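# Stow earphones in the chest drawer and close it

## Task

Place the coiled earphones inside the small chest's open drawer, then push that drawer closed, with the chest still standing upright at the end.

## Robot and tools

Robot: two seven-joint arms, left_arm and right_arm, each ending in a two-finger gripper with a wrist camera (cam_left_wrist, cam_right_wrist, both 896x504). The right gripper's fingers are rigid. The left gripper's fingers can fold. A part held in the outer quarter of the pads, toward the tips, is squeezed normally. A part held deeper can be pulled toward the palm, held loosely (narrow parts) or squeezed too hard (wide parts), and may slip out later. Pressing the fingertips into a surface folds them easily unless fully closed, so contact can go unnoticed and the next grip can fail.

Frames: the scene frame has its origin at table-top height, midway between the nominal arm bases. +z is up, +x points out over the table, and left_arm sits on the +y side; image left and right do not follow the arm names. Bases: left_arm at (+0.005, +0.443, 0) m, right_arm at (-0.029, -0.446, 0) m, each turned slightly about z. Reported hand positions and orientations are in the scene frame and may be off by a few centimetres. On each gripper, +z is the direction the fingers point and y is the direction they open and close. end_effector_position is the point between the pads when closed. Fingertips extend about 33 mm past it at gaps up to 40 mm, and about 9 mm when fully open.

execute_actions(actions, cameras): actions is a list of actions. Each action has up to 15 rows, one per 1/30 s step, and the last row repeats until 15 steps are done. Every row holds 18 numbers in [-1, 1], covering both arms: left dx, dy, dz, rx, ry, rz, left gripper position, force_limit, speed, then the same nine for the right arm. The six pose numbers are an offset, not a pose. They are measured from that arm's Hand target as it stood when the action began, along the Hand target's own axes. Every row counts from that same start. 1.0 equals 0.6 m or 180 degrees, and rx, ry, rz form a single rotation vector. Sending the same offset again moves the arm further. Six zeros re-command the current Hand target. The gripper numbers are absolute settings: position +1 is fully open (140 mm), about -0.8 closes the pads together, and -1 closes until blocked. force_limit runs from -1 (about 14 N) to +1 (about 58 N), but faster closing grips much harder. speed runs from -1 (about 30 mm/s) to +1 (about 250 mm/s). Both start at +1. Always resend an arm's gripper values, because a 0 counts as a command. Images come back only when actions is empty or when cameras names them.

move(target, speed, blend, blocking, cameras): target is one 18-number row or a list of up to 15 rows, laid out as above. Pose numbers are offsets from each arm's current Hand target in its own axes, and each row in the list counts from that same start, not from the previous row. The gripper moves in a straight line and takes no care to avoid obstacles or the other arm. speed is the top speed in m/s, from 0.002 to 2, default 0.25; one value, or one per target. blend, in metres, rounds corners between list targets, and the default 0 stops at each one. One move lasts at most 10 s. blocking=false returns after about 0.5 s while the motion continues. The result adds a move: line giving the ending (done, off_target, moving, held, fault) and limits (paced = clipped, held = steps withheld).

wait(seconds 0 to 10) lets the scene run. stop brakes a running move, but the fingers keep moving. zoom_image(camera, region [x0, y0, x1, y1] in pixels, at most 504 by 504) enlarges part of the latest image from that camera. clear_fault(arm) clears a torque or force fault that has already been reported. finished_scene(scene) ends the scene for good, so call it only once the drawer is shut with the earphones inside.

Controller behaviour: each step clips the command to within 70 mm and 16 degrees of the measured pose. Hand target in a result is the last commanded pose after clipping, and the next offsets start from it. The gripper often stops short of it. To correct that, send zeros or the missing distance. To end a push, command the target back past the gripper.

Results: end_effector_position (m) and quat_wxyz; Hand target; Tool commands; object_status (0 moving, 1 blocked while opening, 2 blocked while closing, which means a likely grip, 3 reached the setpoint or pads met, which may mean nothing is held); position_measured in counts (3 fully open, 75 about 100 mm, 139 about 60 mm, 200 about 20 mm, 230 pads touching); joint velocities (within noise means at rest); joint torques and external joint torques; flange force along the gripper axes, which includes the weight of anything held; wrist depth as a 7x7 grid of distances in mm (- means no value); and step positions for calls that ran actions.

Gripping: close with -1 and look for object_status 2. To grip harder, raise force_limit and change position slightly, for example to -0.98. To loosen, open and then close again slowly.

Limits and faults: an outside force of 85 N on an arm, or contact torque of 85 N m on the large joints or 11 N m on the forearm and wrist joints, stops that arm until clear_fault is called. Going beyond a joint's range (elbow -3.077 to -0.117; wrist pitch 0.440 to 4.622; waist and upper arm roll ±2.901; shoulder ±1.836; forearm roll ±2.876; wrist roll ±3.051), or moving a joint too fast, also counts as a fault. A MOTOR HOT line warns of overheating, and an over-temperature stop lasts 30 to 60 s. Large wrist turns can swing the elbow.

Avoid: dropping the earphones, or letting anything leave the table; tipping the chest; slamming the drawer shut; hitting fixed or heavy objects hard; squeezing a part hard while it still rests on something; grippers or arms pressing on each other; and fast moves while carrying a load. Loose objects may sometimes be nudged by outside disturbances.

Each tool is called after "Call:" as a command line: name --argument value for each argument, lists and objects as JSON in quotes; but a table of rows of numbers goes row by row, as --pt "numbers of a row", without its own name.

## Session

Call:
execute_actions --actions '[]'

Scene clock: 0.00 s.
left_arm: end_effector_position=(+0.5821, +0.3609, +0.2792) position_measured=3 object_status=3 end_effector_quat_wxyz=(+0.513, +0.843, +0.145, -0.065) | right_arm: end_effector_position=(+0.4645, -0.4015, +0.2702) position_measured=3 object_status=3 end_effector_quat_wxyz=(+0.377, +0.000, +0.799, +0.469)
Joint positions: left_arm=[0.235 0.256 0.073 -1.901 -1.028 1.604 -1.215] | right_arm=[-0.33 -0.287 -0.127 -2.721 1.509 1.937 0.064]
Joint velocities: within noise
Joint torques (N m): no reading
External joint torques (N m): no reading
Flange force (N): no reading
Wrist depth (mm): cam_left_wrist=[276 - - - - - - / - 336 345 365 412 1996 - / - 376 328 304 - - - / - 124 362 331 - 134 - / - 107 415 379 990 126 96 / - 456 637 539 - - 97 / - 598 642 3007 888 917 -] | cam_right_wrist=[- - - - 547 2931 2599 / - - - - 3820 3112 2682 / - - - 2740 4002 3601 - / - 127 - 4848 4943 136 - / - 110 3317 - 6303 128 98 / - 109 3037 2966 3501 3361 - / - - 2898 2626 - 2448 -]
Hand target: left_arm +0.5821, +0.3609, +0.2792; +0.513, +0.843, +0.145, -0.065 | right_arm +0.4645, -0.4015, +0.2702; +0.377, +0.000, +0.799, +0.469
Tool commands: left_gripper/position=+1.0 left_gripper/force_limit=+1.0 left_gripper/speed=+1.0 right_gripper/position=+1.0 right_gripper/force_limit=+1.0 right_gripper/speed=+1.0

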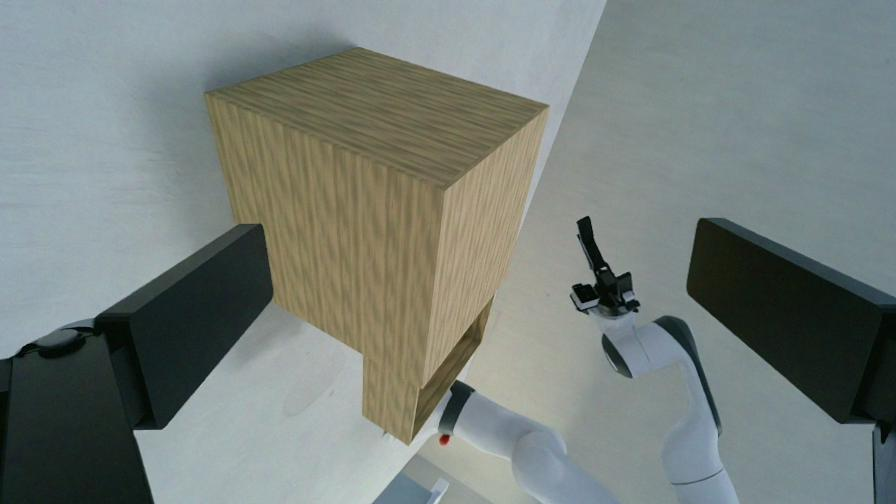

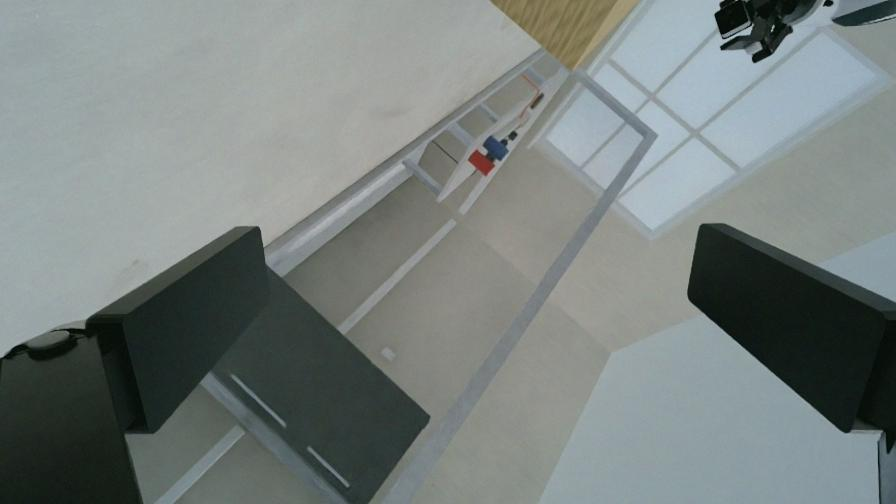

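Call:
move --target '[-0.451,0.163,-0.2433,0.3449,0.0437,0.0975,1,-1,0,0.234,0.614,-0.2325,0.3203,0.2575,0,-1,-1,0]' --speed 0.35 --cameras '["all"]'

Scene clock: 66.27 s.
left_arm: end_effector_position=(+0.3506, +0.3993, +0.5006) position_measured=3 object_status=3 end_effector_quat_wxyz=(+0.002, +1.000, -0.003, +0.002) | right_arm: end_effector_position=(+0.1510, -0.2507, +0.5001) position_measured=233 object_status=3 end_effector_quat_wxyz=(+0.001, -0.003, +1.000, +0.000)
Joint positions: left_arm=[0.193 -0.565 -0.213 -1.87 -0.121 1.321 -1.551] | right_arm=[-0.569 -1.103 0.479 -1.947 0.526 0.965 1.518]
Joint velocities: left_arm=[within noise] | right_arm=[-0.001 -0.001 -0.001 0.002 0 -0.003 0.005]
Joint torques (N m): left_arm=[-0.01 -8.8 3.51 22.04 1.18 2.31 -0.07] | right_arm=[-0.64 14.86 -13.99 13.52 0.56 2.12 0.24]
External joint torques (N m): left_arm=[-0.02 0.48 0.32 0.26 0.34 -0.35 -0.07] | right_arm=[-0.7 -0.24 0.15 -0.25 -0.11 -0.32 0.24]
Flange force (N): left_arm=[1.5 -0.5 -2.6] | right_arm=[0.2 0.6 0.5]
Wrist depth (mm): cam_left_wrist=[619 578 - - 613 400 382 / 582 630 - 604 612 450 464 / 1560 - 633 627 640 621 447 / 1579 124 665 655 680 134 - / - 114 - 640 - 126 96 / - 725 758 574 - - 96 / - 790 816 424 805 - -] | cam_right_wrist=[- 256 584 - - 610 - / - - - - - - - / - - - - - - - / - - - 121 - - - / - - 87 95 91 531 511 / - - - - - - - / - - - - - - -]
Hand target: left_arm +0.3500, +0.4000, +0.4998; +0.000, +1.000, +0.000, +0.000 | right_arm +0.1499, -0.2498, +0.5001; +0.000, +0.000, +1.000, +0.000
Off the commanded pose: left_arm 0.001 m, 0 deg | right_arm 0.001 m, 0 deg.
move: done; limits=paced

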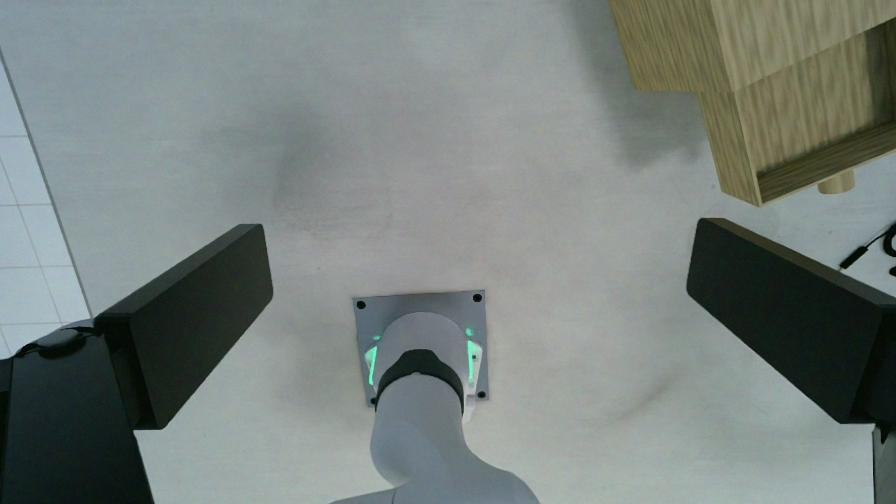

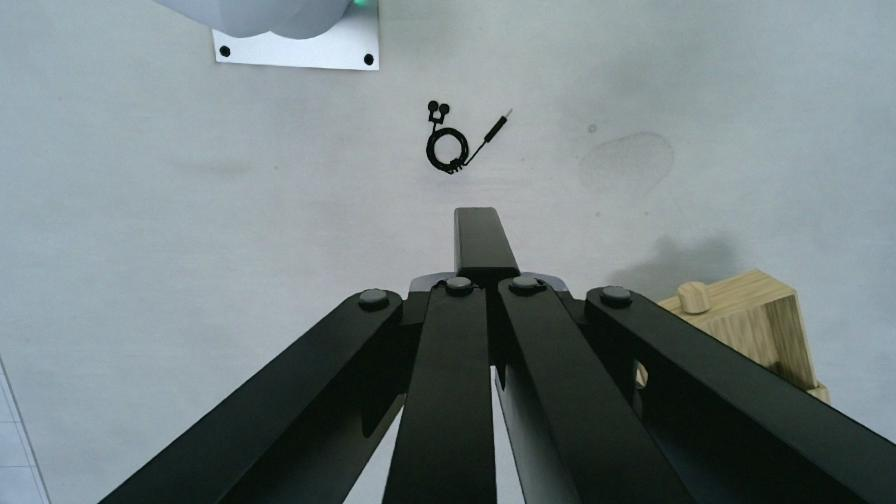

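Call:
move --target '[0.05,0.1667,0,0,0,0,1,-1,0,-0.0702,-0.0437,0.6,0,0,-0.2367,-0.42,-1,0]' --speed 0.3 --cameras '["all"]'

Scene clock: 164.43 s.
left_arm: end_effector_position=(+0.3791, +0.3012, +0.4995) position_measured=3 object_status=3 end_effector_quat_wxyz=(-0.001, +1.000, -0.002, -0.001) | right_arm: end_effector_position=(+0.1915, -0.2763, +0.1403) position_measured=182 object_status=3 end_effector_quat_wxyz=(-0.001, -0.360, +0.933, -0.001)
Joint positions: left_arm=[0.225 -0.449 -0.427 -1.746 -0.184 1.335 -1.74] | right_arm=[-0.184 -1.188 0.916 -2.915 0.857 1.808 0.806]
Joint torques (N m): left_arm=[-0.12 -10.7 5.63 22.58 0.63 2.63 -0.16] | right_arm=[0.44 8.3 -15.39 16.03 0.63 2.62 -0.25]
External joint torques (N m): left_arm=[-0.17 0.86 0.05 0.66 -0.26 -0.03 -0.16] | right_arm=[0.48 0.75 -0.73 -0.69 -0.09 0.14 -0.25]
Flange force (N): left_arm=[3.8 1.6 -3.8] | right_arm=[2.0 -1.4 0.4]
Wrist depth (mm): cam_left_wrist=[- - - - 392 378 376 / - 594 574 583 450 465 438 / - - - 629 622 477 458 / - 124 669 - 664 133 669 / - 107 - - 686 125 97 / - 93 591 676 - - 97 / - - 482 888 - - -] | cam_right_wrist=[- - - - - - - / - - - - - 258 - / - - - 270 276 - - / - - - 132 129 - 286 / - - 92 - 91 94 - / - - - - - - - / - - - - - - -]
Hand target: left_arm +0.3799, +0.3000, +0.4999; +0.000, +1.000, +0.000, +0.000 | right_arm +0.1919, -0.2761, +0.1401; +0.000, -0.363, +0.932, +0.000
Off the commanded pose: left_arm 0.001 m, 0 deg | right_arm 0.001 m, 0 deg.
move: done

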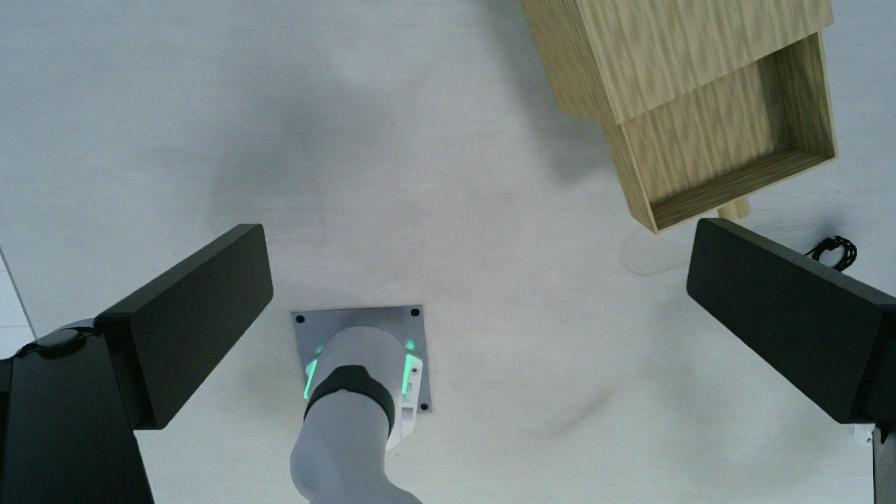

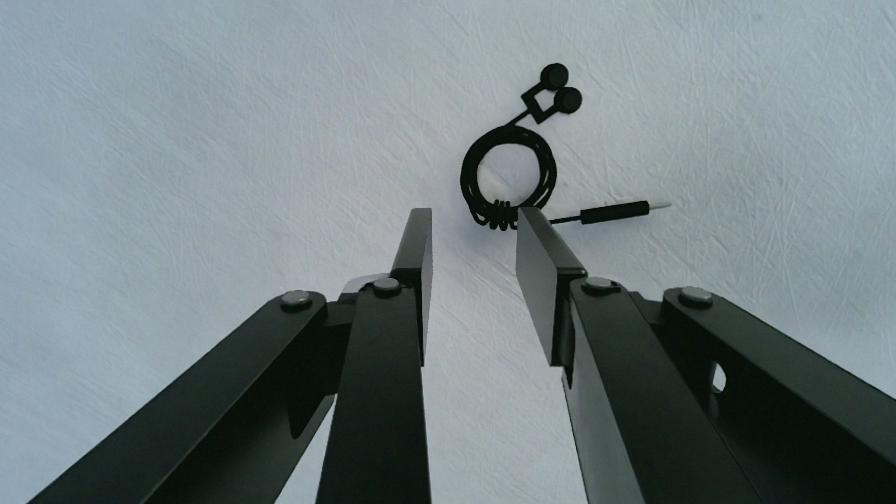

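Call:
move --target '[0,0,0,0,0,0,1,-1,0,0.0077,0.0057,0.1333,0,0,0,-0.42,-1,0]' --speed 0.12 --cameras '["cam_right_wrist"]'

Scene clock: 185.33 s.
left_arm: end_effector_position=(+0.3791, +0.3012, +0.4995) position_measured=3 object_status=3 end_effector_quat_wxyz=(-0.001, +1.000, -0.002, -0.001) | right_arm: end_effector_position=(+0.1849, -0.2782, +0.0599) position_measured=182 object_status=3 end_effector_quat_wxyz=(-0.002, -0.361, +0.933, -0.001)
Joint positions: left_arm=[0.225 -0.449 -0.427 -1.746 -0.184 1.335 -1.741] | right_arm=[-0.186 -1.061 1.178 -3.008 1.11 2.023 0.758]
Joint velocities: left_arm=[within noise] | right_arm=[0.001 0.001 -0.001 -0.001 0 0.003 -0.006]
Joint torques (N m): left_arm=[-0.46 -10.56 5.8 22.64 0.66 2.61 -0.07] | right_arm=[-0.59 7.66 -14.19 12.55 0.85 2.69 -0.27]
External joint torques (N m): left_arm=[-0.46 1.12 0.27 0.66 -0.22 -0.05 -0.07] | right_arm=[-0.59 0.71 0.06 0.01 0.17 0.19 -0.27]
Flange force (N): left_arm=[4.2 1.3 -4.1] | right_arm=[-4.9 -3.8 4.4]
Wrist depth (mm): cam_left_wrist=[- - - 562 407 379 384 / - - - - 466 459 442 / - 566 653 - 627 476 633 / - 125 643 - - 134 635 / - 114 658 770 703 126 96 / - 106 624 701 - - 97 / - - 484 - 805 787 -] | cam_right_wrist=[- - - - - - - / - - - - - - - / - - - - - - - / - - - 153 130 - - / - - 92 219 91 94 - / - - - - - - - / - - - - - - -]
Hand target: left_arm +0.3799, +0.3000, +0.4999; +0.000, +1.000, +0.000, +0.000 | right_arm +0.1862, -0.2768, +0.0601; +0.000, -0.363, +0.932, +0.000
Off the commanded pose: left_arm 0.001 m, 0 deg | right_arm 0.002 m, 0 deg.
move: done
Images, in order (width x height): cam_right_wrist 896x504.

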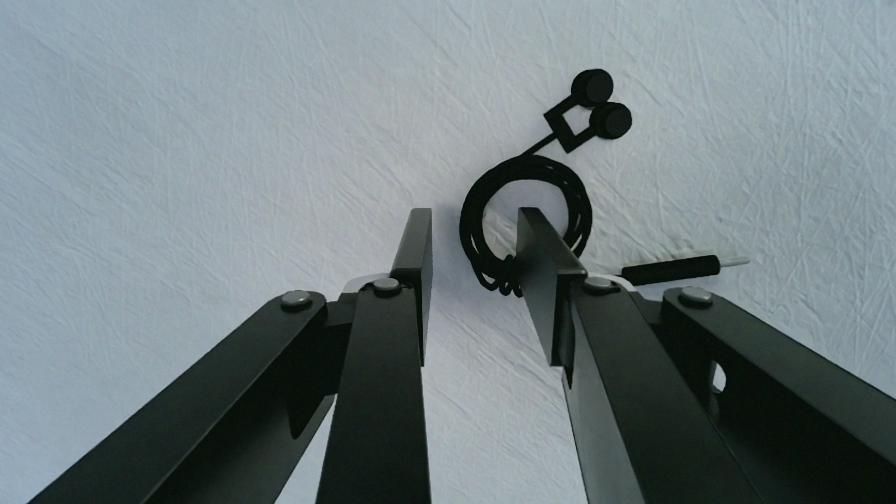

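Call:
move --target '[0,0,0,0,0,0,1,-1,0,0.0017,0,0.035,0,0,0,-0.42,-1,0]' --speed 0.05 --cameras '["cam_right_wrist"]'

Scene clock: 220.33 s.
left_arm: end_effector_position=(+0.3791, +0.3012, +0.4995) position_measured=3 object_status=3 end_effector_quat_wxyz=(-0.001, +1.000, -0.002, -0.001) | right_arm: end_effector_position=(+0.1845, -0.2778, +0.0393) position_measured=182 object_status=3 end_effector_quat_wxyz=(-0.002, -0.361, +0.932, -0.001)
Joint positions: left_arm=[0.225 -0.449 -0.427 -1.746 -0.184 1.335 -1.741] | right_arm=[-0.215 -1.006 1.266 -3.013 1.19 2.09 0.731]
Joint velocities: left_arm=[within noise] | right_arm=[-0.001 0.001 0.002 0 0.001 0.002 -0.006]
Joint torques (N m): left_arm=[-0.37 -10.58 5.92 22.59 0.66 2.62 -0.11] | right_arm=[-0.56 7.64 -14.04 10.73 0.83 2.64 -0.21]
External joint torques (N m): left_arm=[-0.38 0.92 0.4 0.74 -0.23 -0.02 -0.11] | right_arm=[-0.59 0.67 0.06 -0.36 0.18 0.15 -0.21]
Flange force (N): left_arm=[3.8 1.1 -4.1] | right_arm=[-3.2 -3.5 4.8]
Wrist depth (mm): cam_left_wrist=[- 567 558 - 389 378 389 / 576 - - - 450 463 439 / - 624 610 638 - 476 - / - 124 - - 669 134 114 / - 107 - 715 736 126 96 / - 100 587 709 713 - 97 / - - 487 785 - 765 -] | cam_right_wrist=[- - - - - 157 - / - - - - 159 - - / - - - 173 165 - - / - - - 170 130 - - / - - 92 186 91 94 194 / - - - 210 - - - / - - - - - - -]
Hand target: left_arm +0.3799, +0.3000, +0.4999; +0.000, +1.000, +0.000, +0.000 | right_arm +0.1854, -0.2775, +0.0391; +0.000, -0.363, +0.932, +0.000
Off the commanded pose: left_arm 0.001 m, 0 deg | right_arm 0.001 m, 0 deg.
move: done
Images, in order (width x height): cam_right_wrist 896x504.

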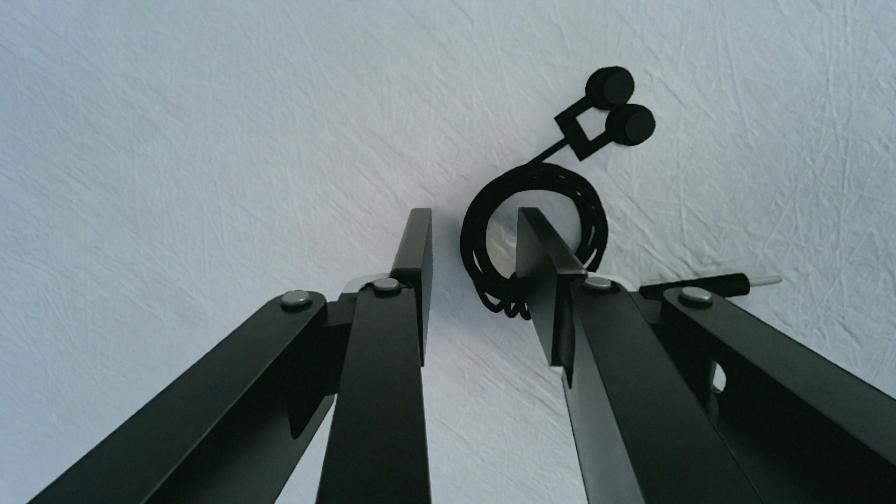

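Call:
move --target '[0,0,0,0,0,0,1,-1,0,0.0007,0.0005,0.005,0,0,0,-0.42,-1,0]' --speed 0.04

Scene clock: 226.70 s.
left_arm: end_effector_position=(+0.3791, +0.3012, +0.4995) position_measured=3 object_status=3 end_effector_quat_wxyz=(-0.001, +1.000, -0.002, -0.001) | right_arm: end_effector_position=(+0.1841, -0.2773, +0.0365) position_measured=182 object_status=3 end_effector_quat_wxyz=(-0.002, -0.362, +0.932, -0.001)
Joint positions: left_arm=[0.225 -0.449 -0.427 -1.746 -0.184 1.335 -1.741] | right_arm=[-0.218 -0.998 1.279 -3.013 1.201 2.1 0.727]
Joint velocities: left_arm=[within noise] | right_arm=[0 -0.001 0.001 -0.001 0.003 0.004 -0.003]
Joint torques (N m): left_arm=[-0.42 -10.62 5.81 22.61 0.66 2.62 -0.11] | right_arm=[-0.65 7.49 -14.16 10.11 0.8 2.56 -0.23]
External joint torques (N m): left_arm=[-0.5 0.82 0.22 0.81 -0.24 -0.02 -0.11] | right_arm=[-0.67 0.5 -0.07 -0.79 0.15 0.07 -0.23]
Flange force (N): left_arm=[3.7 1.4 -4.2] | right_arm=[-1.5 -3.6 3.6]
Wrist depth (mm): cam_left_wrist=[- 589 - 556 384 376 370 / 604 600 603 603 515 460 447 / - - 621 - 613 478 482 / - 124 667 - 643 134 580 / - 107 725 - 715 126 97 / - 94 600 740 - 773 97 / - - 488 738 - 869 -] | cam_right_wrist=[- - - - - - - / - - - - - - 162 / - - - - 163 - - / - - - 167 130 - 180 / - - 92 99 91 94 - / - - - - - - - / - - - - - - -]
Hand target: left_arm +0.3799, +0.3000, +0.4999; +0.000, +1.000, +0.000, +0.000 | right_arm +0.1849, -0.2775, +0.0361; +0.000, -0.363, +0.932, +0.000
Off the commanded pose: left_arm 0.001 m, 0 deg | right_arm 0.001 m, 0 deg.
move: done

Call:
move --pt "0 0 0 0 0 0 1 -1 0 0.0003 0.0003 0.0027 0 0 0 -0.42 -1 0" --pt "0 0 0 0 0 0 1 -1 0 0.0003 0.0003 0.0027 0 0 0 -1 -0.7 -1" --speed 0.04 --cameras '["cam_right_wrist"]'

Scene clock: 237.90 s.
left_arm: end_effector_position=(+0.3791, +0.3012, +0.4995) position_measured=3 object_status=3 end_effector_quat_wxyz=(-0.001, +1.000, -0.002, -0.001) | right_arm: end_effector_position=(+0.1841, -0.2772, +0.0349) position_measured=223 object_status=2 end_effector_quat_wxyz=(-0.001, -0.363, +0.932, -0.001)
Joint positions: left_arm=[0.225 -0.449 -0.427 -1.746 -0.184 1.335 -1.741] | right_arm=[-0.22 -0.993 1.286 -3.014 1.207 2.107 0.724]
Joint torques (N m): left_arm=[-0.39 -10.64 5.88 22.56 0.67 2.61 -0.12] | right_arm=[-0.49 7.69 -14.15 9.96 0.76 2.62 -0.25]
External joint torques (N m): left_arm=[-0.41 0.78 0.38 0.77 -0.22 -0.03 -0.12] | right_arm=[-0.54 0.73 -0.09 -0.88 0.11 0.13 -0.25]
Flange force (N): left_arm=[3.4 1.1 -4.0] | right_arm=[-1.2 -3.5 4.1]
Wrist depth (mm): cam_left_wrist=[568 - 574 562 385 378 401 / - - - 597 446 462 439 / - 609 - - - 474 633 / - 124 - - 657 134 578 / - 107 - - - 126 96 / - 99 613 732 - - 97 / - 802 478 787 - 795 -] | cam_right_wrist=[- - - - - - 155 / - - - - 155 - - / - - - - - - - / - - - 132 169 - - / - - 87 - 91 - - / - - - - - - - / - - - - - - -]
Hand target: left_arm +0.3799, +0.3000, +0.4999; +0.000, +1.000, +0.000, +0.000 | right_arm +0.1847, -0.2775, +0.0345; +0.000, -0.363, +0.932, +0.000
Off the commanded pose: left_arm 0.001 m, 0 deg | right_arm 0.001 m, 0 deg.
move: done
Images, in order (width x height): cam_right_wrist 896x504.

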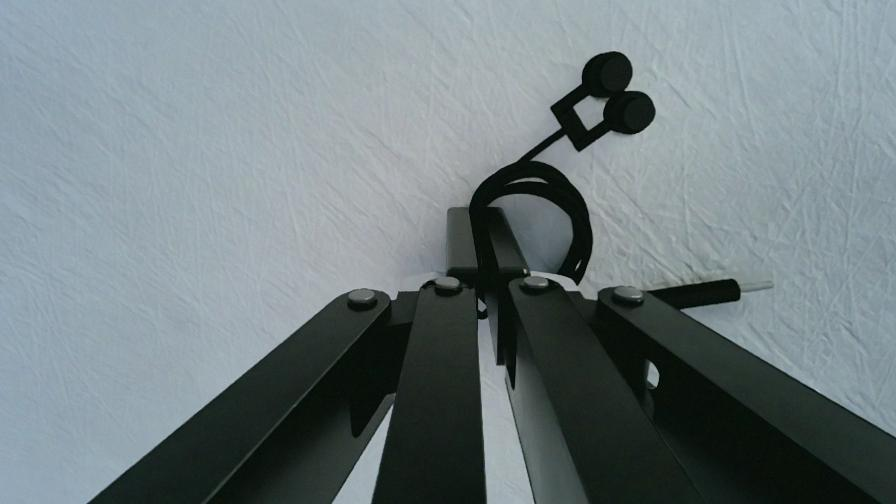

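Call:
move --target '[0,0,0,0,0,0,1,-1,0,0,0,-0.15,0,0,0,-1,-0.7,-1]' --speed 0.1 --cameras '["all"]'

Call:
zoom_image --camera "cam_left_wrist" --region '[500, 0, 896, 280]'

Scene clock: 258.00 s.
left_arm: end_effector_position=(+0.3791, +0.3012, +0.4995) position_measured=3 object_status=3 end_effector_quat_wxyz=(-0.001, +1.000, -0.002, -0.001) | right_arm: end_effector_position=(+0.1853, -0.2772, +0.1240) position_measured=223 object_status=2 end_effector_quat_wxyz=(+0.001, -0.365, +0.931, +0.001)
Joint positions: left_arm=[0.225 -0.449 -0.427 -1.746 -0.184 1.335 -1.741] | right_arm=[-0.151 -1.191 0.949 -2.957 0.902 1.841 0.799]
Joint velocities: left_arm=[within noise] | right_arm=[0.002 0.001 0.001 0.001 0.001 -0.003 0.004]
Joint torques (N m): left_arm=[-0.47 -10.55 5.83 22.54 0.66 2.62 -0.07] | right_arm=[-0.12 6.74 -14.74 16.29 0.43 2.12 0.21]
External joint torques (N m): left_arm=[-0.41 1.08 0.38 0.63 -0.21 -0.02 -0.07] | right_arm=[-0.13 -0.76 -0.42 0.15 -0.31 -0.37 0.21]
Flange force (N): left_arm=[4.0 1.1 -3.9] | right_arm=[3.7 1.3 -4.7]
Wrist depth (mm): cam_left_wrist=[561 540 572 570 391 378 393 / 591 - 584 - 448 464 447 / - 637 - - - 482 460 / - 131 - - 664 134 - / - 107 703 728 - 125 96 / - 99 642 738 745 747 97 / - - 477 - 808 818 -] | cam_right_wrist=[- - - - - - - / - - - - - - - / - 267 - - 176 - - / - - - 120 178 - - / - - 87 - 91 - - / - - - - - - - / - - - - - - -]
Hand target: left_arm +0.3799, +0.3000, +0.4999; +0.000, +1.000, +0.000, +0.000 | right_arm +0.1847, -0.2775, +0.1245; +0.000, -0.363, +0.932, +0.000
Off the commanded pose: left_arm 0.001 m, 0 deg | right_arm 0.001 m, 0 deg.
move: done

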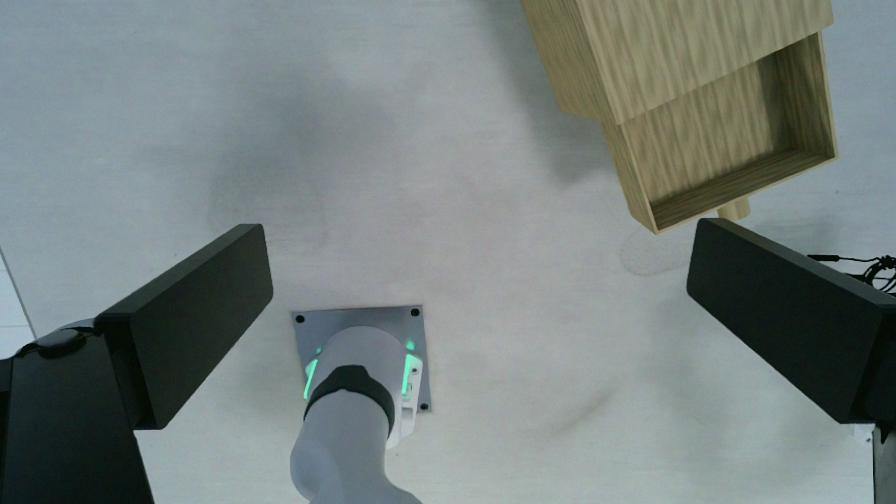

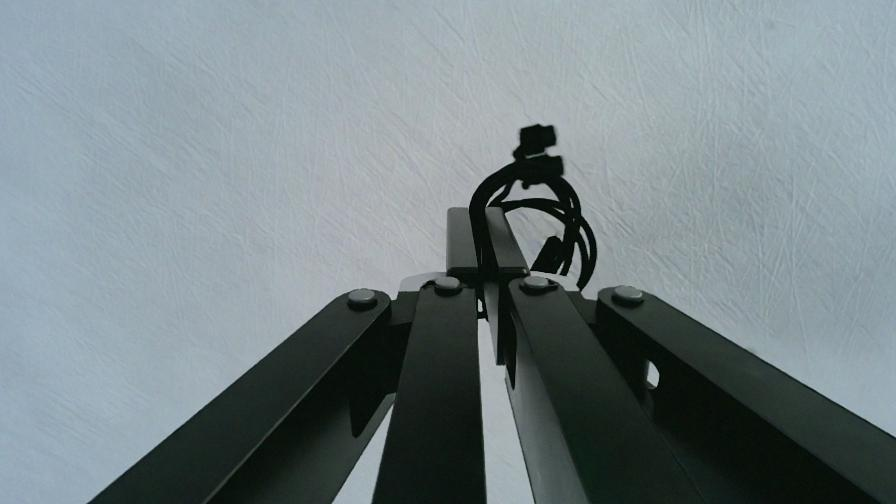

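Scaled by 1.273 from the camera's 896x504 image, which has a finer 1280x720 frame.

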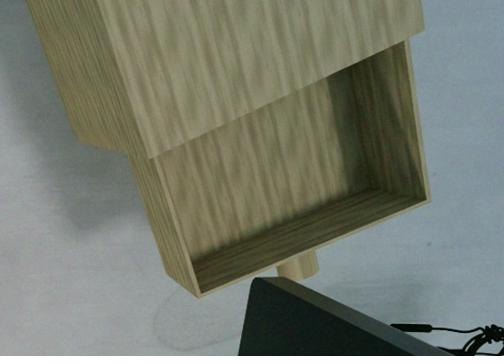

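Call:
move --pt "0 -0.058 0 0 0 0 1 -1 0 -0.1308 0.0552 -0.4258 0 0 0.03 -1 -0.7 -1" --pt "0 -0.058 0 0 0 0 1 -1 0 -0.6152 0.1757 -0.4592 0 0 0.0906 -1 -0.7 -1" --speed '[0.2,0.17]' --blend '[0.04,0]' --cameras '["all"]'

Scene clock: 286.20 s.
left_arm: end_effector_position=(+0.3799, +0.3338, +0.5000) position_measured=3 object_status=3 end_effector_quat_wxyz=(+0.002, +1.000, +0.001, -0.001) | right_arm: end_effector_position=(+0.3864, +0.0492, +0.4003) position_measured=223 object_status=2 end_effector_quat_wxyz=(+0.002, -0.230, +0.973, -0.001)
Joint positions: left_arm=[0.224 -0.465 -0.363 -1.771 -0.168 1.335 -1.683] | right_arm=[-1.43 -0.804 1.596 -1.093 0.853 1.266 1.591]
Joint velocities: left_arm=[within noise] | right_arm=[-0.001 0.001 0 0 0.001 0 0.006]
Joint torques (N m): left_arm=[-0.53 -11.69 5.4 21.68 1.2 2.6 0.33] | right_arm=[-0.61 37.76 -19.04 12.91 0.82 2.07 0.16]
External joint torques (N m): left_arm=[-0.58 -0.12 0.56 -0.14 0.34 -0.05 0.33] | right_arm=[-0.71 -0.04 -0.39 -0.14 0.03 -0.38 0.16]
Flange force (N): left_arm=[-1.3 -1.7 0.8] | right_arm=[0.0 0.0 0.0]
Wrist depth (mm): cam_left_wrist=[545 563 - - 432 379 381 / - 593 - - 463 458 457 / - 624 619 633 - 480 454 / - 131 625 655 - 134 - / - 107 674 - 697 126 96 / - 99 579 665 749 - 97 / - 768 510 - - - -] | cam_right_wrist=[- - - 306 - - - / 517 - 359 369 369 - - / - - 382 381 317 - - / - - 338 147 180 - - / - - 89 - 92 - - / - - - - - - - / - - - - - - -]
Hand target: left_arm +0.3799, +0.3348, +0.4998; +0.000, +1.000, +0.000, +0.000 | right_arm +0.3852, +0.0500, +0.3999; +0.000, -0.227, +0.974, +0.000
Off the commanded pose: left_arm 0.001 m, 0 deg | right_arm 0.001 m, 0 deg.
move: done

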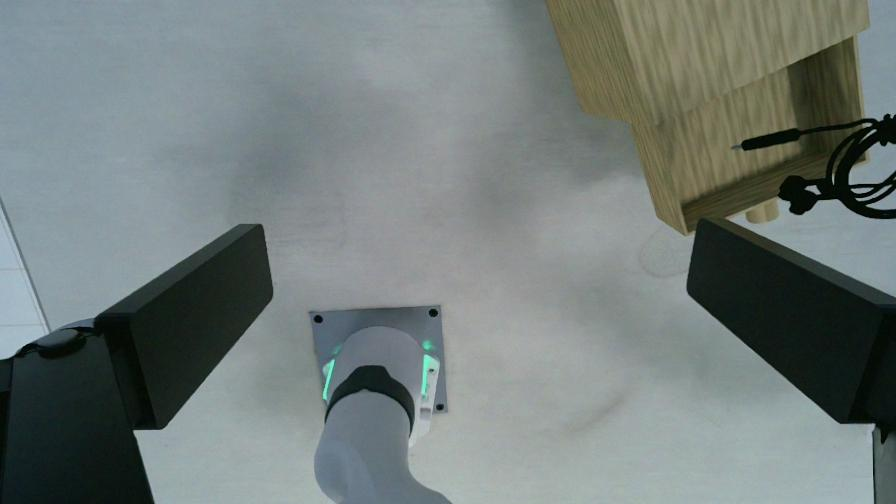

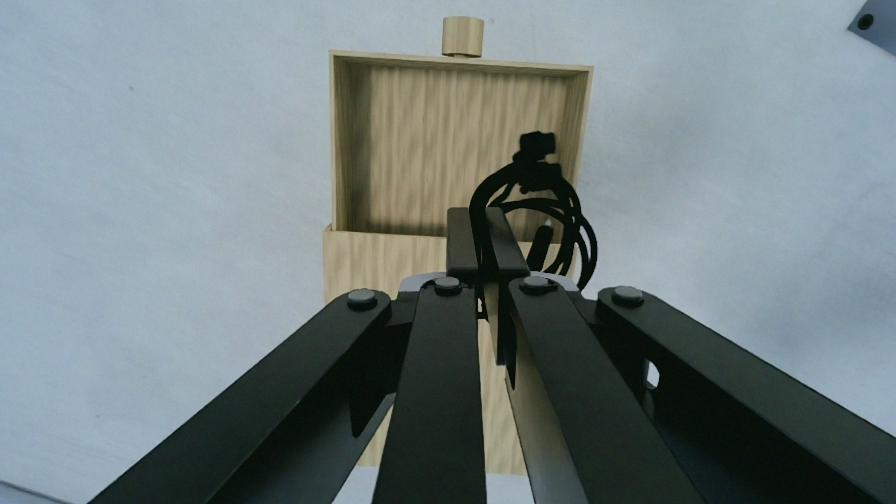

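Call:
move --target '[0,0,0,0,0,0,1,-1,0,0.0083,-0.02,0.3,0,0,0,-1,-0.7,-1]' --speed 0.12 --cameras '["all"]'

Scene clock: 312.67 s.
left_arm: end_effector_position=(+0.3799, +0.3338, +0.5000) position_measured=3 object_status=3 end_effector_quat_wxyz=(+0.002, +1.000, +0.001, -0.001) | right_arm: end_effector_position=(+0.3862, +0.0352, +0.2199) position_measured=223 object_status=2 end_effector_quat_wxyz=(-0.001, -0.224, +0.975, -0.003)
Joint positions: left_arm=[0.224 -0.465 -0.363 -1.771 -0.168 1.335 -1.683] | right_arm=[-1.183 -0.938 1.607 -1.641 0.936 1.639 1.444]
Joint velocities: left_arm=[within noise] | right_arm=[0 0.001 0 0 0 0.002 -0.005]
Joint torques (N m): left_arm=[-0.55 -11.76 5.44 21.66 1.21 2.58 0.35] | right_arm=[0.41 33.68 -26.37 13.49 0.85 2.56 -0.2]
External joint torques (N m): left_arm=[-0.57 -0.1 0.62 -0.26 0.35 -0.08 0.35] | right_arm=[0.46 0.85 -0.58 -0.97 0.07 0.12 -0.2]
Flange force (N): left_arm=[-1.5 -1.9 1.1] | right_arm=[7.6 -3.0 0.8]
Wrist depth (mm): cam_left_wrist=[- - - - 478 380 384 / 616 591 - - 454 404 411 / - 633 - 658 - 473 302 / 671 135 680 646 - 134 113 / - 107 - - 687 126 96 / - 94 625 630 - 758 97 / - - 512 - - 810 -] | cam_right_wrist=[- - 162 147 142 158 - / - 145 196 197 195 189 139 / - - 204 204 192 186 - / - - 213 150 212 183 - / - - 93 - 92 160 - / - - - - - - - / - - - - - - -]
Hand target: left_arm +0.3799, +0.3348, +0.4998; +0.000, +1.000, +0.000, +0.000 | right_arm +0.3860, +0.0370, +0.2199; +0.000, -0.227, +0.974, +0.000
Off the commanded pose: left_arm 0.001 m, 0 deg | right_arm 0.002 m, 1 deg.
move: done

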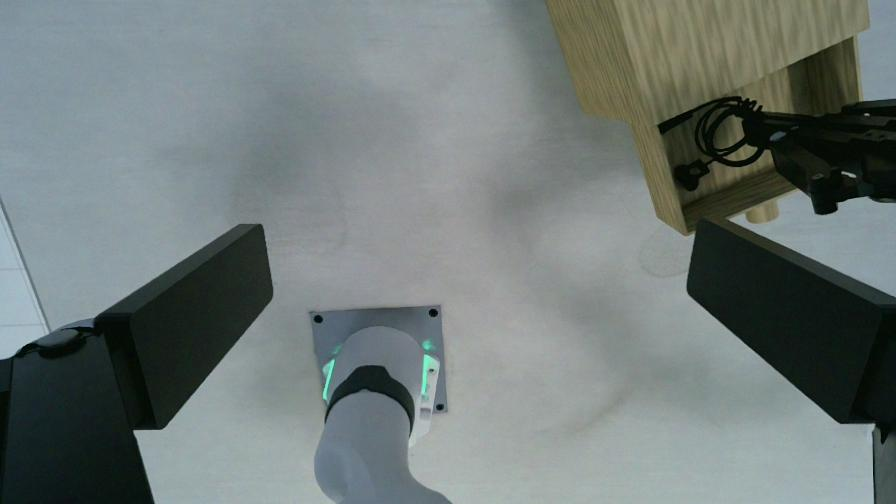

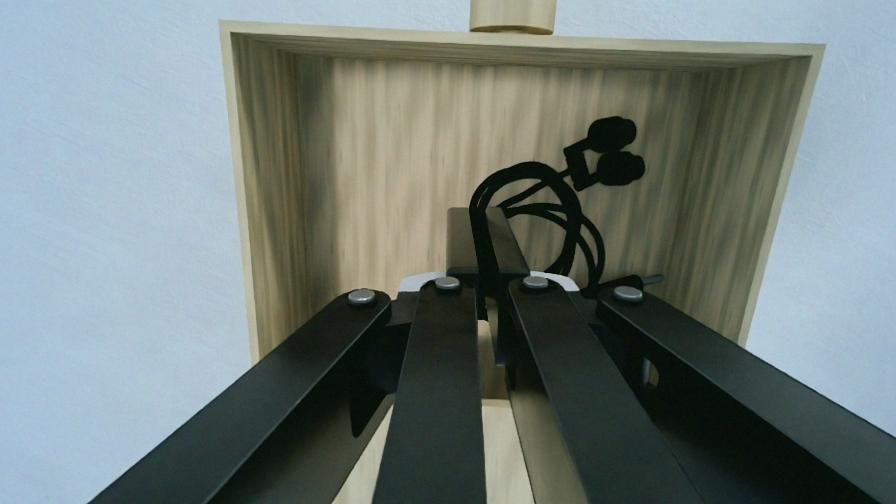

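Call:
move --pt "0 0 0 0 0 0 1 -1 0 0 0 0.028 0 0 0 -1 -0.7 -1" --pt "0 0 0 0 0 0 1 -1 0 0 0 0.028 0 0 0 -0.55 -0.7 -1" --pt "0 0 0 0 0 0 1 -1 0 0 0 -0.0333 0 0 0 -0.55 -0.7 -1" --pt "0 0 0 0 0 0 1 -1 0 0 0 -0.1667 0 0 0 -0.55 -0.7 -1" --speed '[0.06,0.06,0.06,0.12]' --blend '[0,0,0.01,0]' --cameras '["all"]'

Scene clock: 332.63 s.
left_arm: end_effector_position=(+0.3799, +0.3338, +0.5000) position_measured=3 object_status=3 end_effector_quat_wxyz=(+0.002, +1.000, +0.001, -0.001) | right_arm: end_effector_position=(+0.3860, +0.0385, +0.3199) position_measured=199 object_status=3 end_effector_quat_wxyz=(+0.001, -0.231, +0.973, +0.002)
Joint positions: left_arm=[0.224 -0.465 -0.363 -1.771 -0.168 1.335 -1.683] | right_arm=[-1.243 -0.851 1.547 -1.432 0.862 1.464 1.493]
Joint velocities: left_arm=[within noise] | right_arm=[-0.001 0 0.001 0 -0.001 -0.004 0.005]
Joint torques (N m): left_arm=[-0.63 -11.69 5.39 21.65 1.2 2.6 0.31] | right_arm=[-0.61 32.78 -24.01 14.57 0.68 2.04 0.12]
External joint torques (N m): left_arm=[-0.66 -0.14 0.59 -0.17 0.34 -0.04 0.31] | right_arm=[-0.74 -0.33 -1.23 -0.27 -0.14 -0.4 0.12]
Flange force (N): left_arm=[-1.5 -1.7 0.9] | right_arm=[0.5 -0.9 -1.0]
Wrist depth (mm): cam_left_wrist=[560 - - 557 428 379 381 / 594 - - 594 476 402 442 / - 657 - - - 476 330 / - 135 - - 652 134 - / - 114 705 740 686 126 96 / - 99 613 638 - - 97 / - 810 509 - 876 - -] | cam_right_wrist=[- - - 237 - - - / - - 284 293 290 - - / 465 - 302 304 302 - - / - - 304 314 269 - - / - - 87 258 86 93 - / - - - 275 - - - / - - - - - - -]
Hand target: left_arm +0.3799, +0.3348, +0.4998; +0.000, +1.000, +0.000, +0.000 | right_arm +0.3860, +0.0370, +0.3199; +0.000, -0.227, +0.974, +0.000
Off the commanded pose: left_arm 0.001 m, 0 deg | right_arm 0.001 m, 1 deg.
move: done

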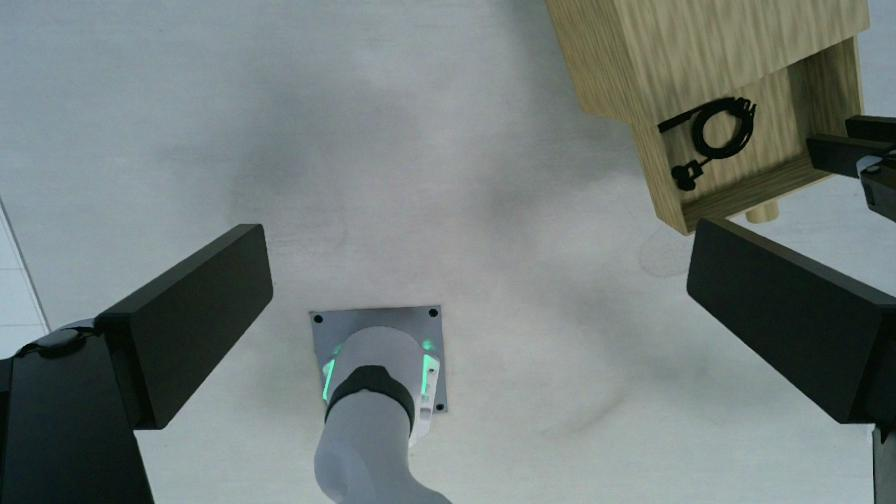

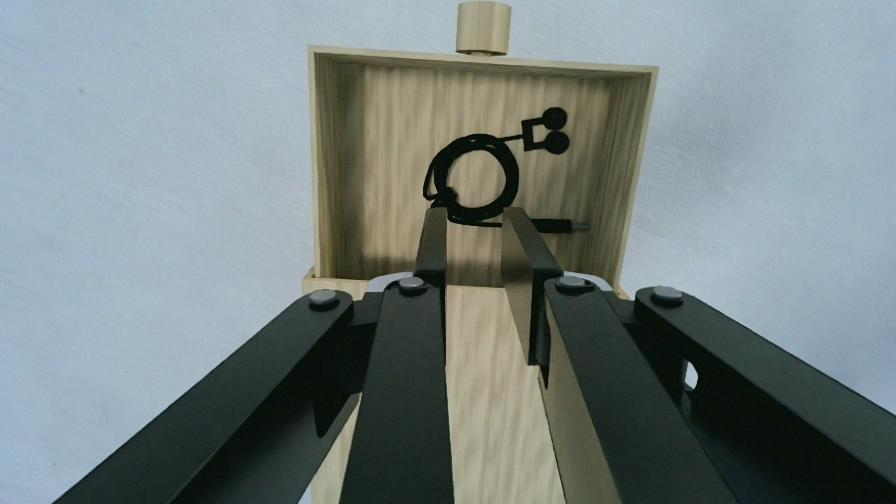

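Call:
move --pt "0 0 0 0 0 0 1 -1 0 0.2233 0.0133 0 0 0 0 -1 -1 0" --pt "0 0 0 0 0 0 1 -1 0 0.2233 0.0133 0.2117 0 0 0 -1 -1 0" --speed '[0.15,0.12]' --blend '[0.02,0]' --cameras '["all"]'

Call:
zoom_image --camera "cam_left_wrist" --region '[620, 60, 896, 280]'

Scene clock: 376.77 s.
left_arm: end_effector_position=(+0.3799, +0.3338, +0.5000) position_measured=3 object_status=3 end_effector_quat_wxyz=(+0.002, +1.000, +0.001, -0.001) | right_arm: end_effector_position=(+0.2614, -0.0160, +0.1933) position_measured=233 object_status=3 end_effector_quat_wxyz=(-0.001, -0.225, +0.974, -0.002)
Joint positions: left_arm=[0.224 -0.465 -0.363 -1.771 -0.168 1.335 -1.683] | right_arm=[-0.678 -1.006 1.362 -2.12 0.98 1.699 1.411]
Joint velocities: left_arm=[within noise] | right_arm=[0 0.001 0.001 0 -0.001 0.005 -0.007]
Joint torques (N m): left_arm=[-0.54 -11.7 5.41 21.71 1.19 2.59 0.32] | right_arm=[-0.38 20.95 -26.66 12.93 0.92 2.56 -0.18]
External joint torques (N m): left_arm=[-0.49 0.11 0.67 -0.25 0.34 -0.06 0.32] | right_arm=[-0.31 0.73 -0.49 -0.99 0.13 0.12 -0.18]
Flange force (N): left_arm=[-0.9 -1.8 0.8] | right_arm=[2.1 -2.7 0.6]
Wrist depth (mm): cam_left_wrist=[- - - 568 432 380 380 / 615 582 - - 471 407 451 / - 594 613 541 627 480 442 / - 124 - 660 664 134 370 / - 114 - 730 743 126 96 / - 106 721 725 730 - 97 / - - 522 719 - - -] | cam_right_wrist=[- - - 296 - - - / - - - - - - - / - - - - - - - / - - 345 121 - - - / - - 87 95 91 - - / - - - - - - - / - - - - - - -]
Hand target: left_arm +0.3799, +0.3348, +0.4998; +0.000, +1.000, +0.000, +0.000 | right_arm +0.2623, -0.0152, +0.1930; +0.000, -0.227, +0.974, +0.000
Off the commanded pose: left_arm 0.001 m, 0 deg | right_arm 0.001 m, 0 deg.
move: done

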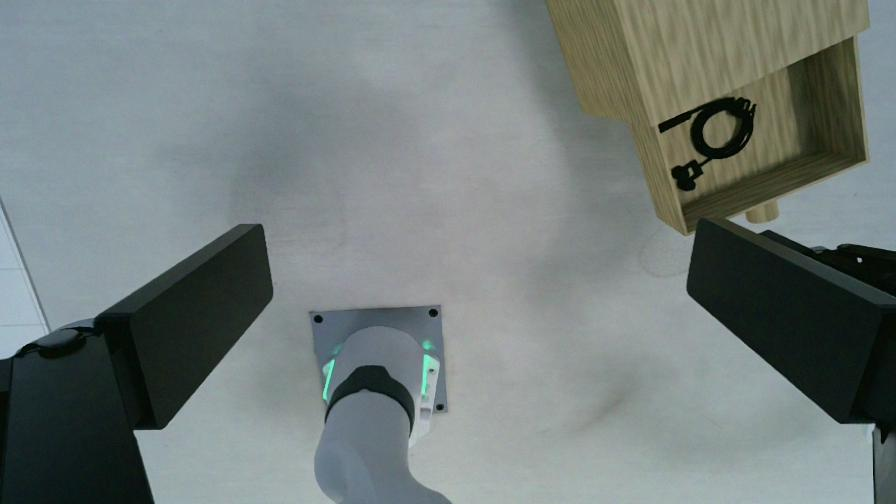

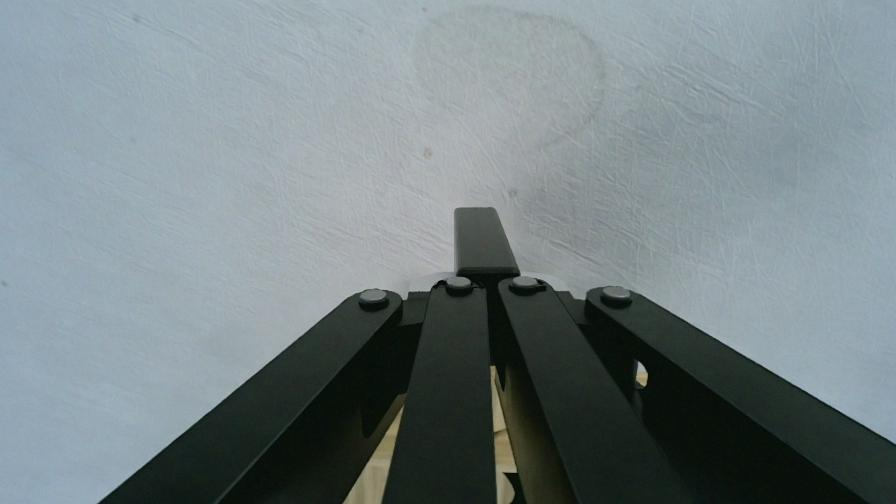

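Scaled by 1.826 from the camera's 896x504 image, which has a finer 1280x720 frame.

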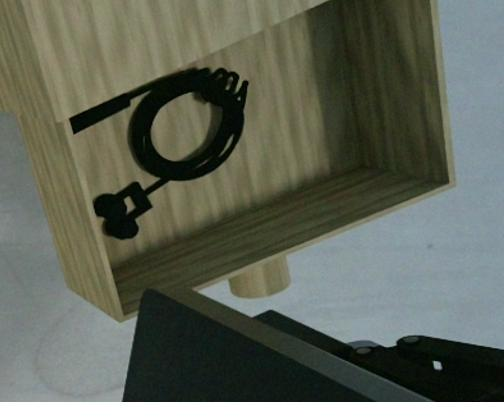

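Call:
move --pt "0 0 0 0 0 0 1 -1 0 -0.0167 0.01 0 0 0 0 -1 -1 0" --pt "0 0 0 0 0 0 1 -1 0 -0.1917 0.0042 0 0 0 0 -1 -1 0" --speed '[0.08,0.05]' --blend '[0.004,0]' --cameras '["all"]'

Call:
zoom_image --camera "cam_left_wrist" --region '[620, 20, 896, 240]'

Scene clock: 410.63 s.
left_arm: end_effector_position=(+0.3799, +0.3338, +0.5000) position_measured=3 object_status=3 end_effector_quat_wxyz=(+0.002, +1.000, +0.001, -0.001) | right_arm: end_effector_position=(+0.3652, +0.0372, +0.1930) position_measured=233 object_status=3 end_effector_quat_wxyz=(+0.002, -0.230, +0.973, -0.002)
Joint positions: left_arm=[0.224 -0.465 -0.363 -1.771 -0.168 1.335 -1.683] | right_arm=[-1.102 -0.977 1.591 -1.738 0.983 1.684 1.419]
Joint velocities: left_arm=[within noise] | right_arm=[0.001 -0.001 0.001 0.001 0 0.001 0.005]
Joint torques (N m): left_arm=[-0.54 -11.78 5.48 21.69 1.19 2.59 0.32] | right_arm=[-0.64 31.75 -27.39 13.3 0.66 2.11 0.2]
External joint torques (N m): left_arm=[-0.55 -0.06 0.66 -0.23 0.33 -0.06 0.32] | right_arm=[-0.53 0.21 -0.38 -0.51 -0.13 -0.36 0.2]
Flange force (N): left_arm=[-1.4 -1.8 1.0] | right_arm=[0.5 -0.8 -0.8]
Wrist depth (mm): cam_left_wrist=[- - 568 565 477 376 378 / 580 591 - 597 499 413 397 / - - - - - - 318 / 650 124 612 - - 134 114 / - 107 - 773 - 126 96 / - 94 563 725 765 765 97 / - 795 505 - 816 840 -] | cam_right_wrist=[- - - - - - - / - - - - - - - / - - - - - - - / - - 342 121 - 341 - / - - 92 95 91 344 - / - - - - - - - / - - - - - - -]
Hand target: left_arm +0.3799, +0.3348, +0.4998; +0.000, +1.000, +0.000, +0.000 | right_arm +0.3643, +0.0380, +0.1929; +0.000, -0.227, +0.974, +0.000
Off the commanded pose: left_arm 0.001 m, 0 deg | right_arm 0.001 m, 0 deg.
move: done

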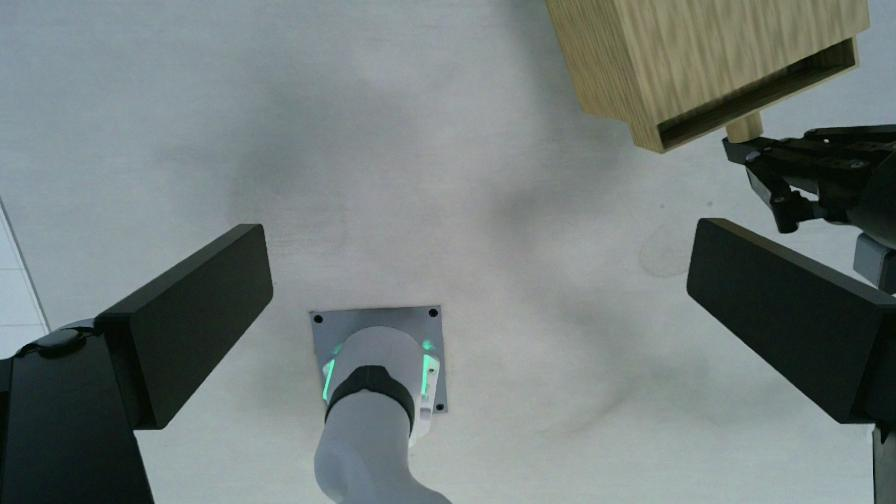

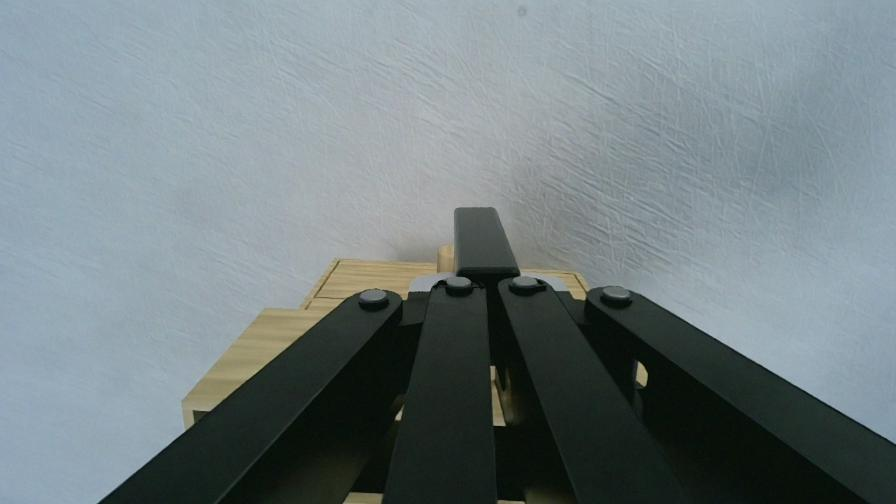

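Scaled by 1.826 from the camera's 896x504 image, which has a finer 1280x720 frame.

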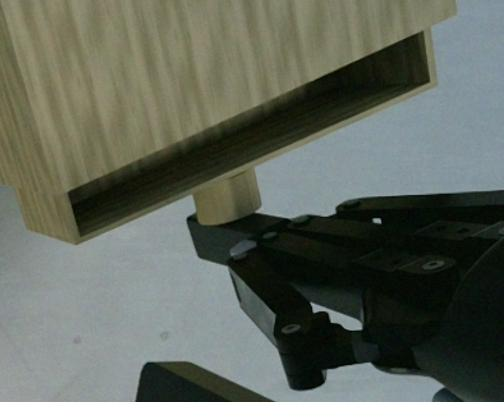

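Call:
move --target '[0,0,0,0,0,0,1,-1,0,-0.0333,-0.0008,0,0,0,0,-1,-1,0]' --speed 0.04 --cameras '["cam_left_wrist"]'

Call:
zoom_image --camera "cam_left_wrist" --region '[620, 20, 896, 240]'

Scene clock: 419.70 s.
left_arm: end_effector_position=(+0.3799, +0.3338, +0.5000) position_measured=3 object_status=3 end_effector_quat_wxyz=(+0.002, +1.000, +0.001, -0.001) | right_arm: end_effector_position=(+0.3832, +0.0459, +0.1933) position_measured=233 object_status=3 end_effector_quat_wxyz=(+0.001, -0.230, +0.973, -0.001)
Joint positions: left_arm=[0.224 -0.465 -0.363 -1.771 -0.168 1.335 -1.683] | right_arm=[-1.18 -0.98 1.632 -1.661 0.983 1.674 1.428]
Joint velocities: left_arm=[within noise] | right_arm=[0 0 0.001 0.002 0.001 0 0.005]
Joint torques (N m): left_arm=[-0.56 -11.78 5.39 21.72 1.22 2.59 0.33] | right_arm=[-0.61 33.56 -27.17 13.62 0.67 2.13 0.18]
External joint torques (N m): left_arm=[-0.6 0.03 0.53 -0.26 0.35 -0.06 0.33] | right_arm=[-0.57 -0.17 -0.6 -0.15 -0.12 -0.32 0.18]
Flange force (N): left_arm=[-1.1 -1.6 1.0] | right_arm=[-0.9 -0.1 -1.1]
Wrist depth (mm): cam_left_wrist=[556 - - - 436 379 380 / - - 597 - 484 399 356 / - 576 - - 591 652 297 / - 124 657 - 678 134 - / - 107 682 - 713 126 96 / - 100 642 652 - - 97 / - 797 515 - 907 - -] | cam_right_wrist=[294 - - - - - - / - - - - - - - / - - - - - - - / - - 281 132 305 - - / - - 93 95 91 - - / - - - - - - - / - - - - - - -]
Hand target: left_arm +0.3799, +0.3348, +0.4998; +0.000, +1.000, +0.000, +0.000 | right_arm +0.3824, +0.0464, +0.1929; +0.000, -0.227, +0.974, +0.000
Off the commanded pose: left_arm 0.001 m, 0 deg | right_arm 0.001 m, 0 deg.
move: done
Images, in order (width x height): cam_left_wrist 896x504.

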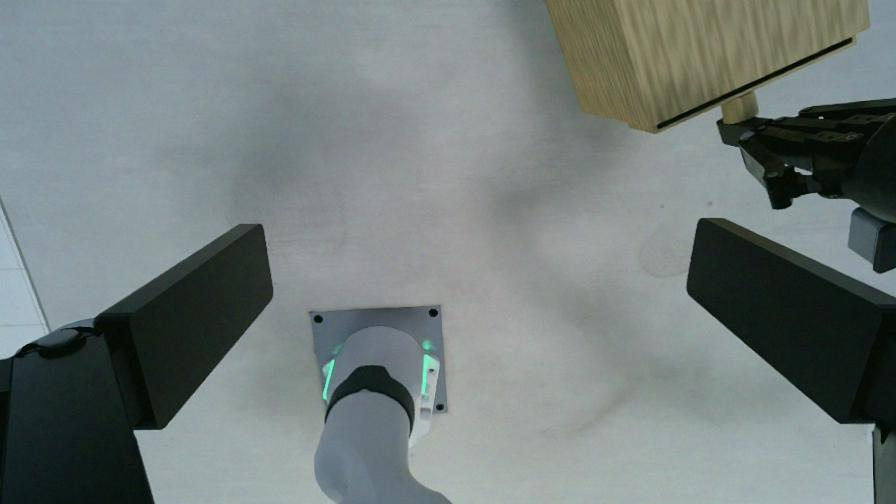

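Scaled by 1.826 from the camera's 896x504 image, which has a finer 1280x720 frame.

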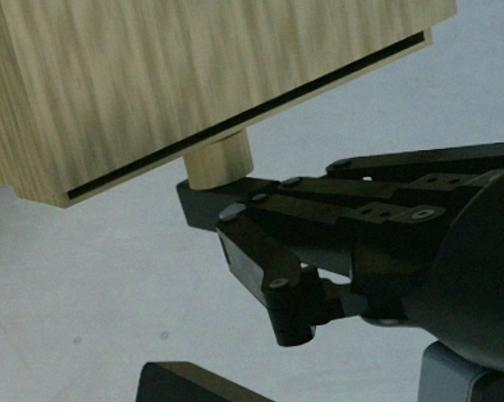

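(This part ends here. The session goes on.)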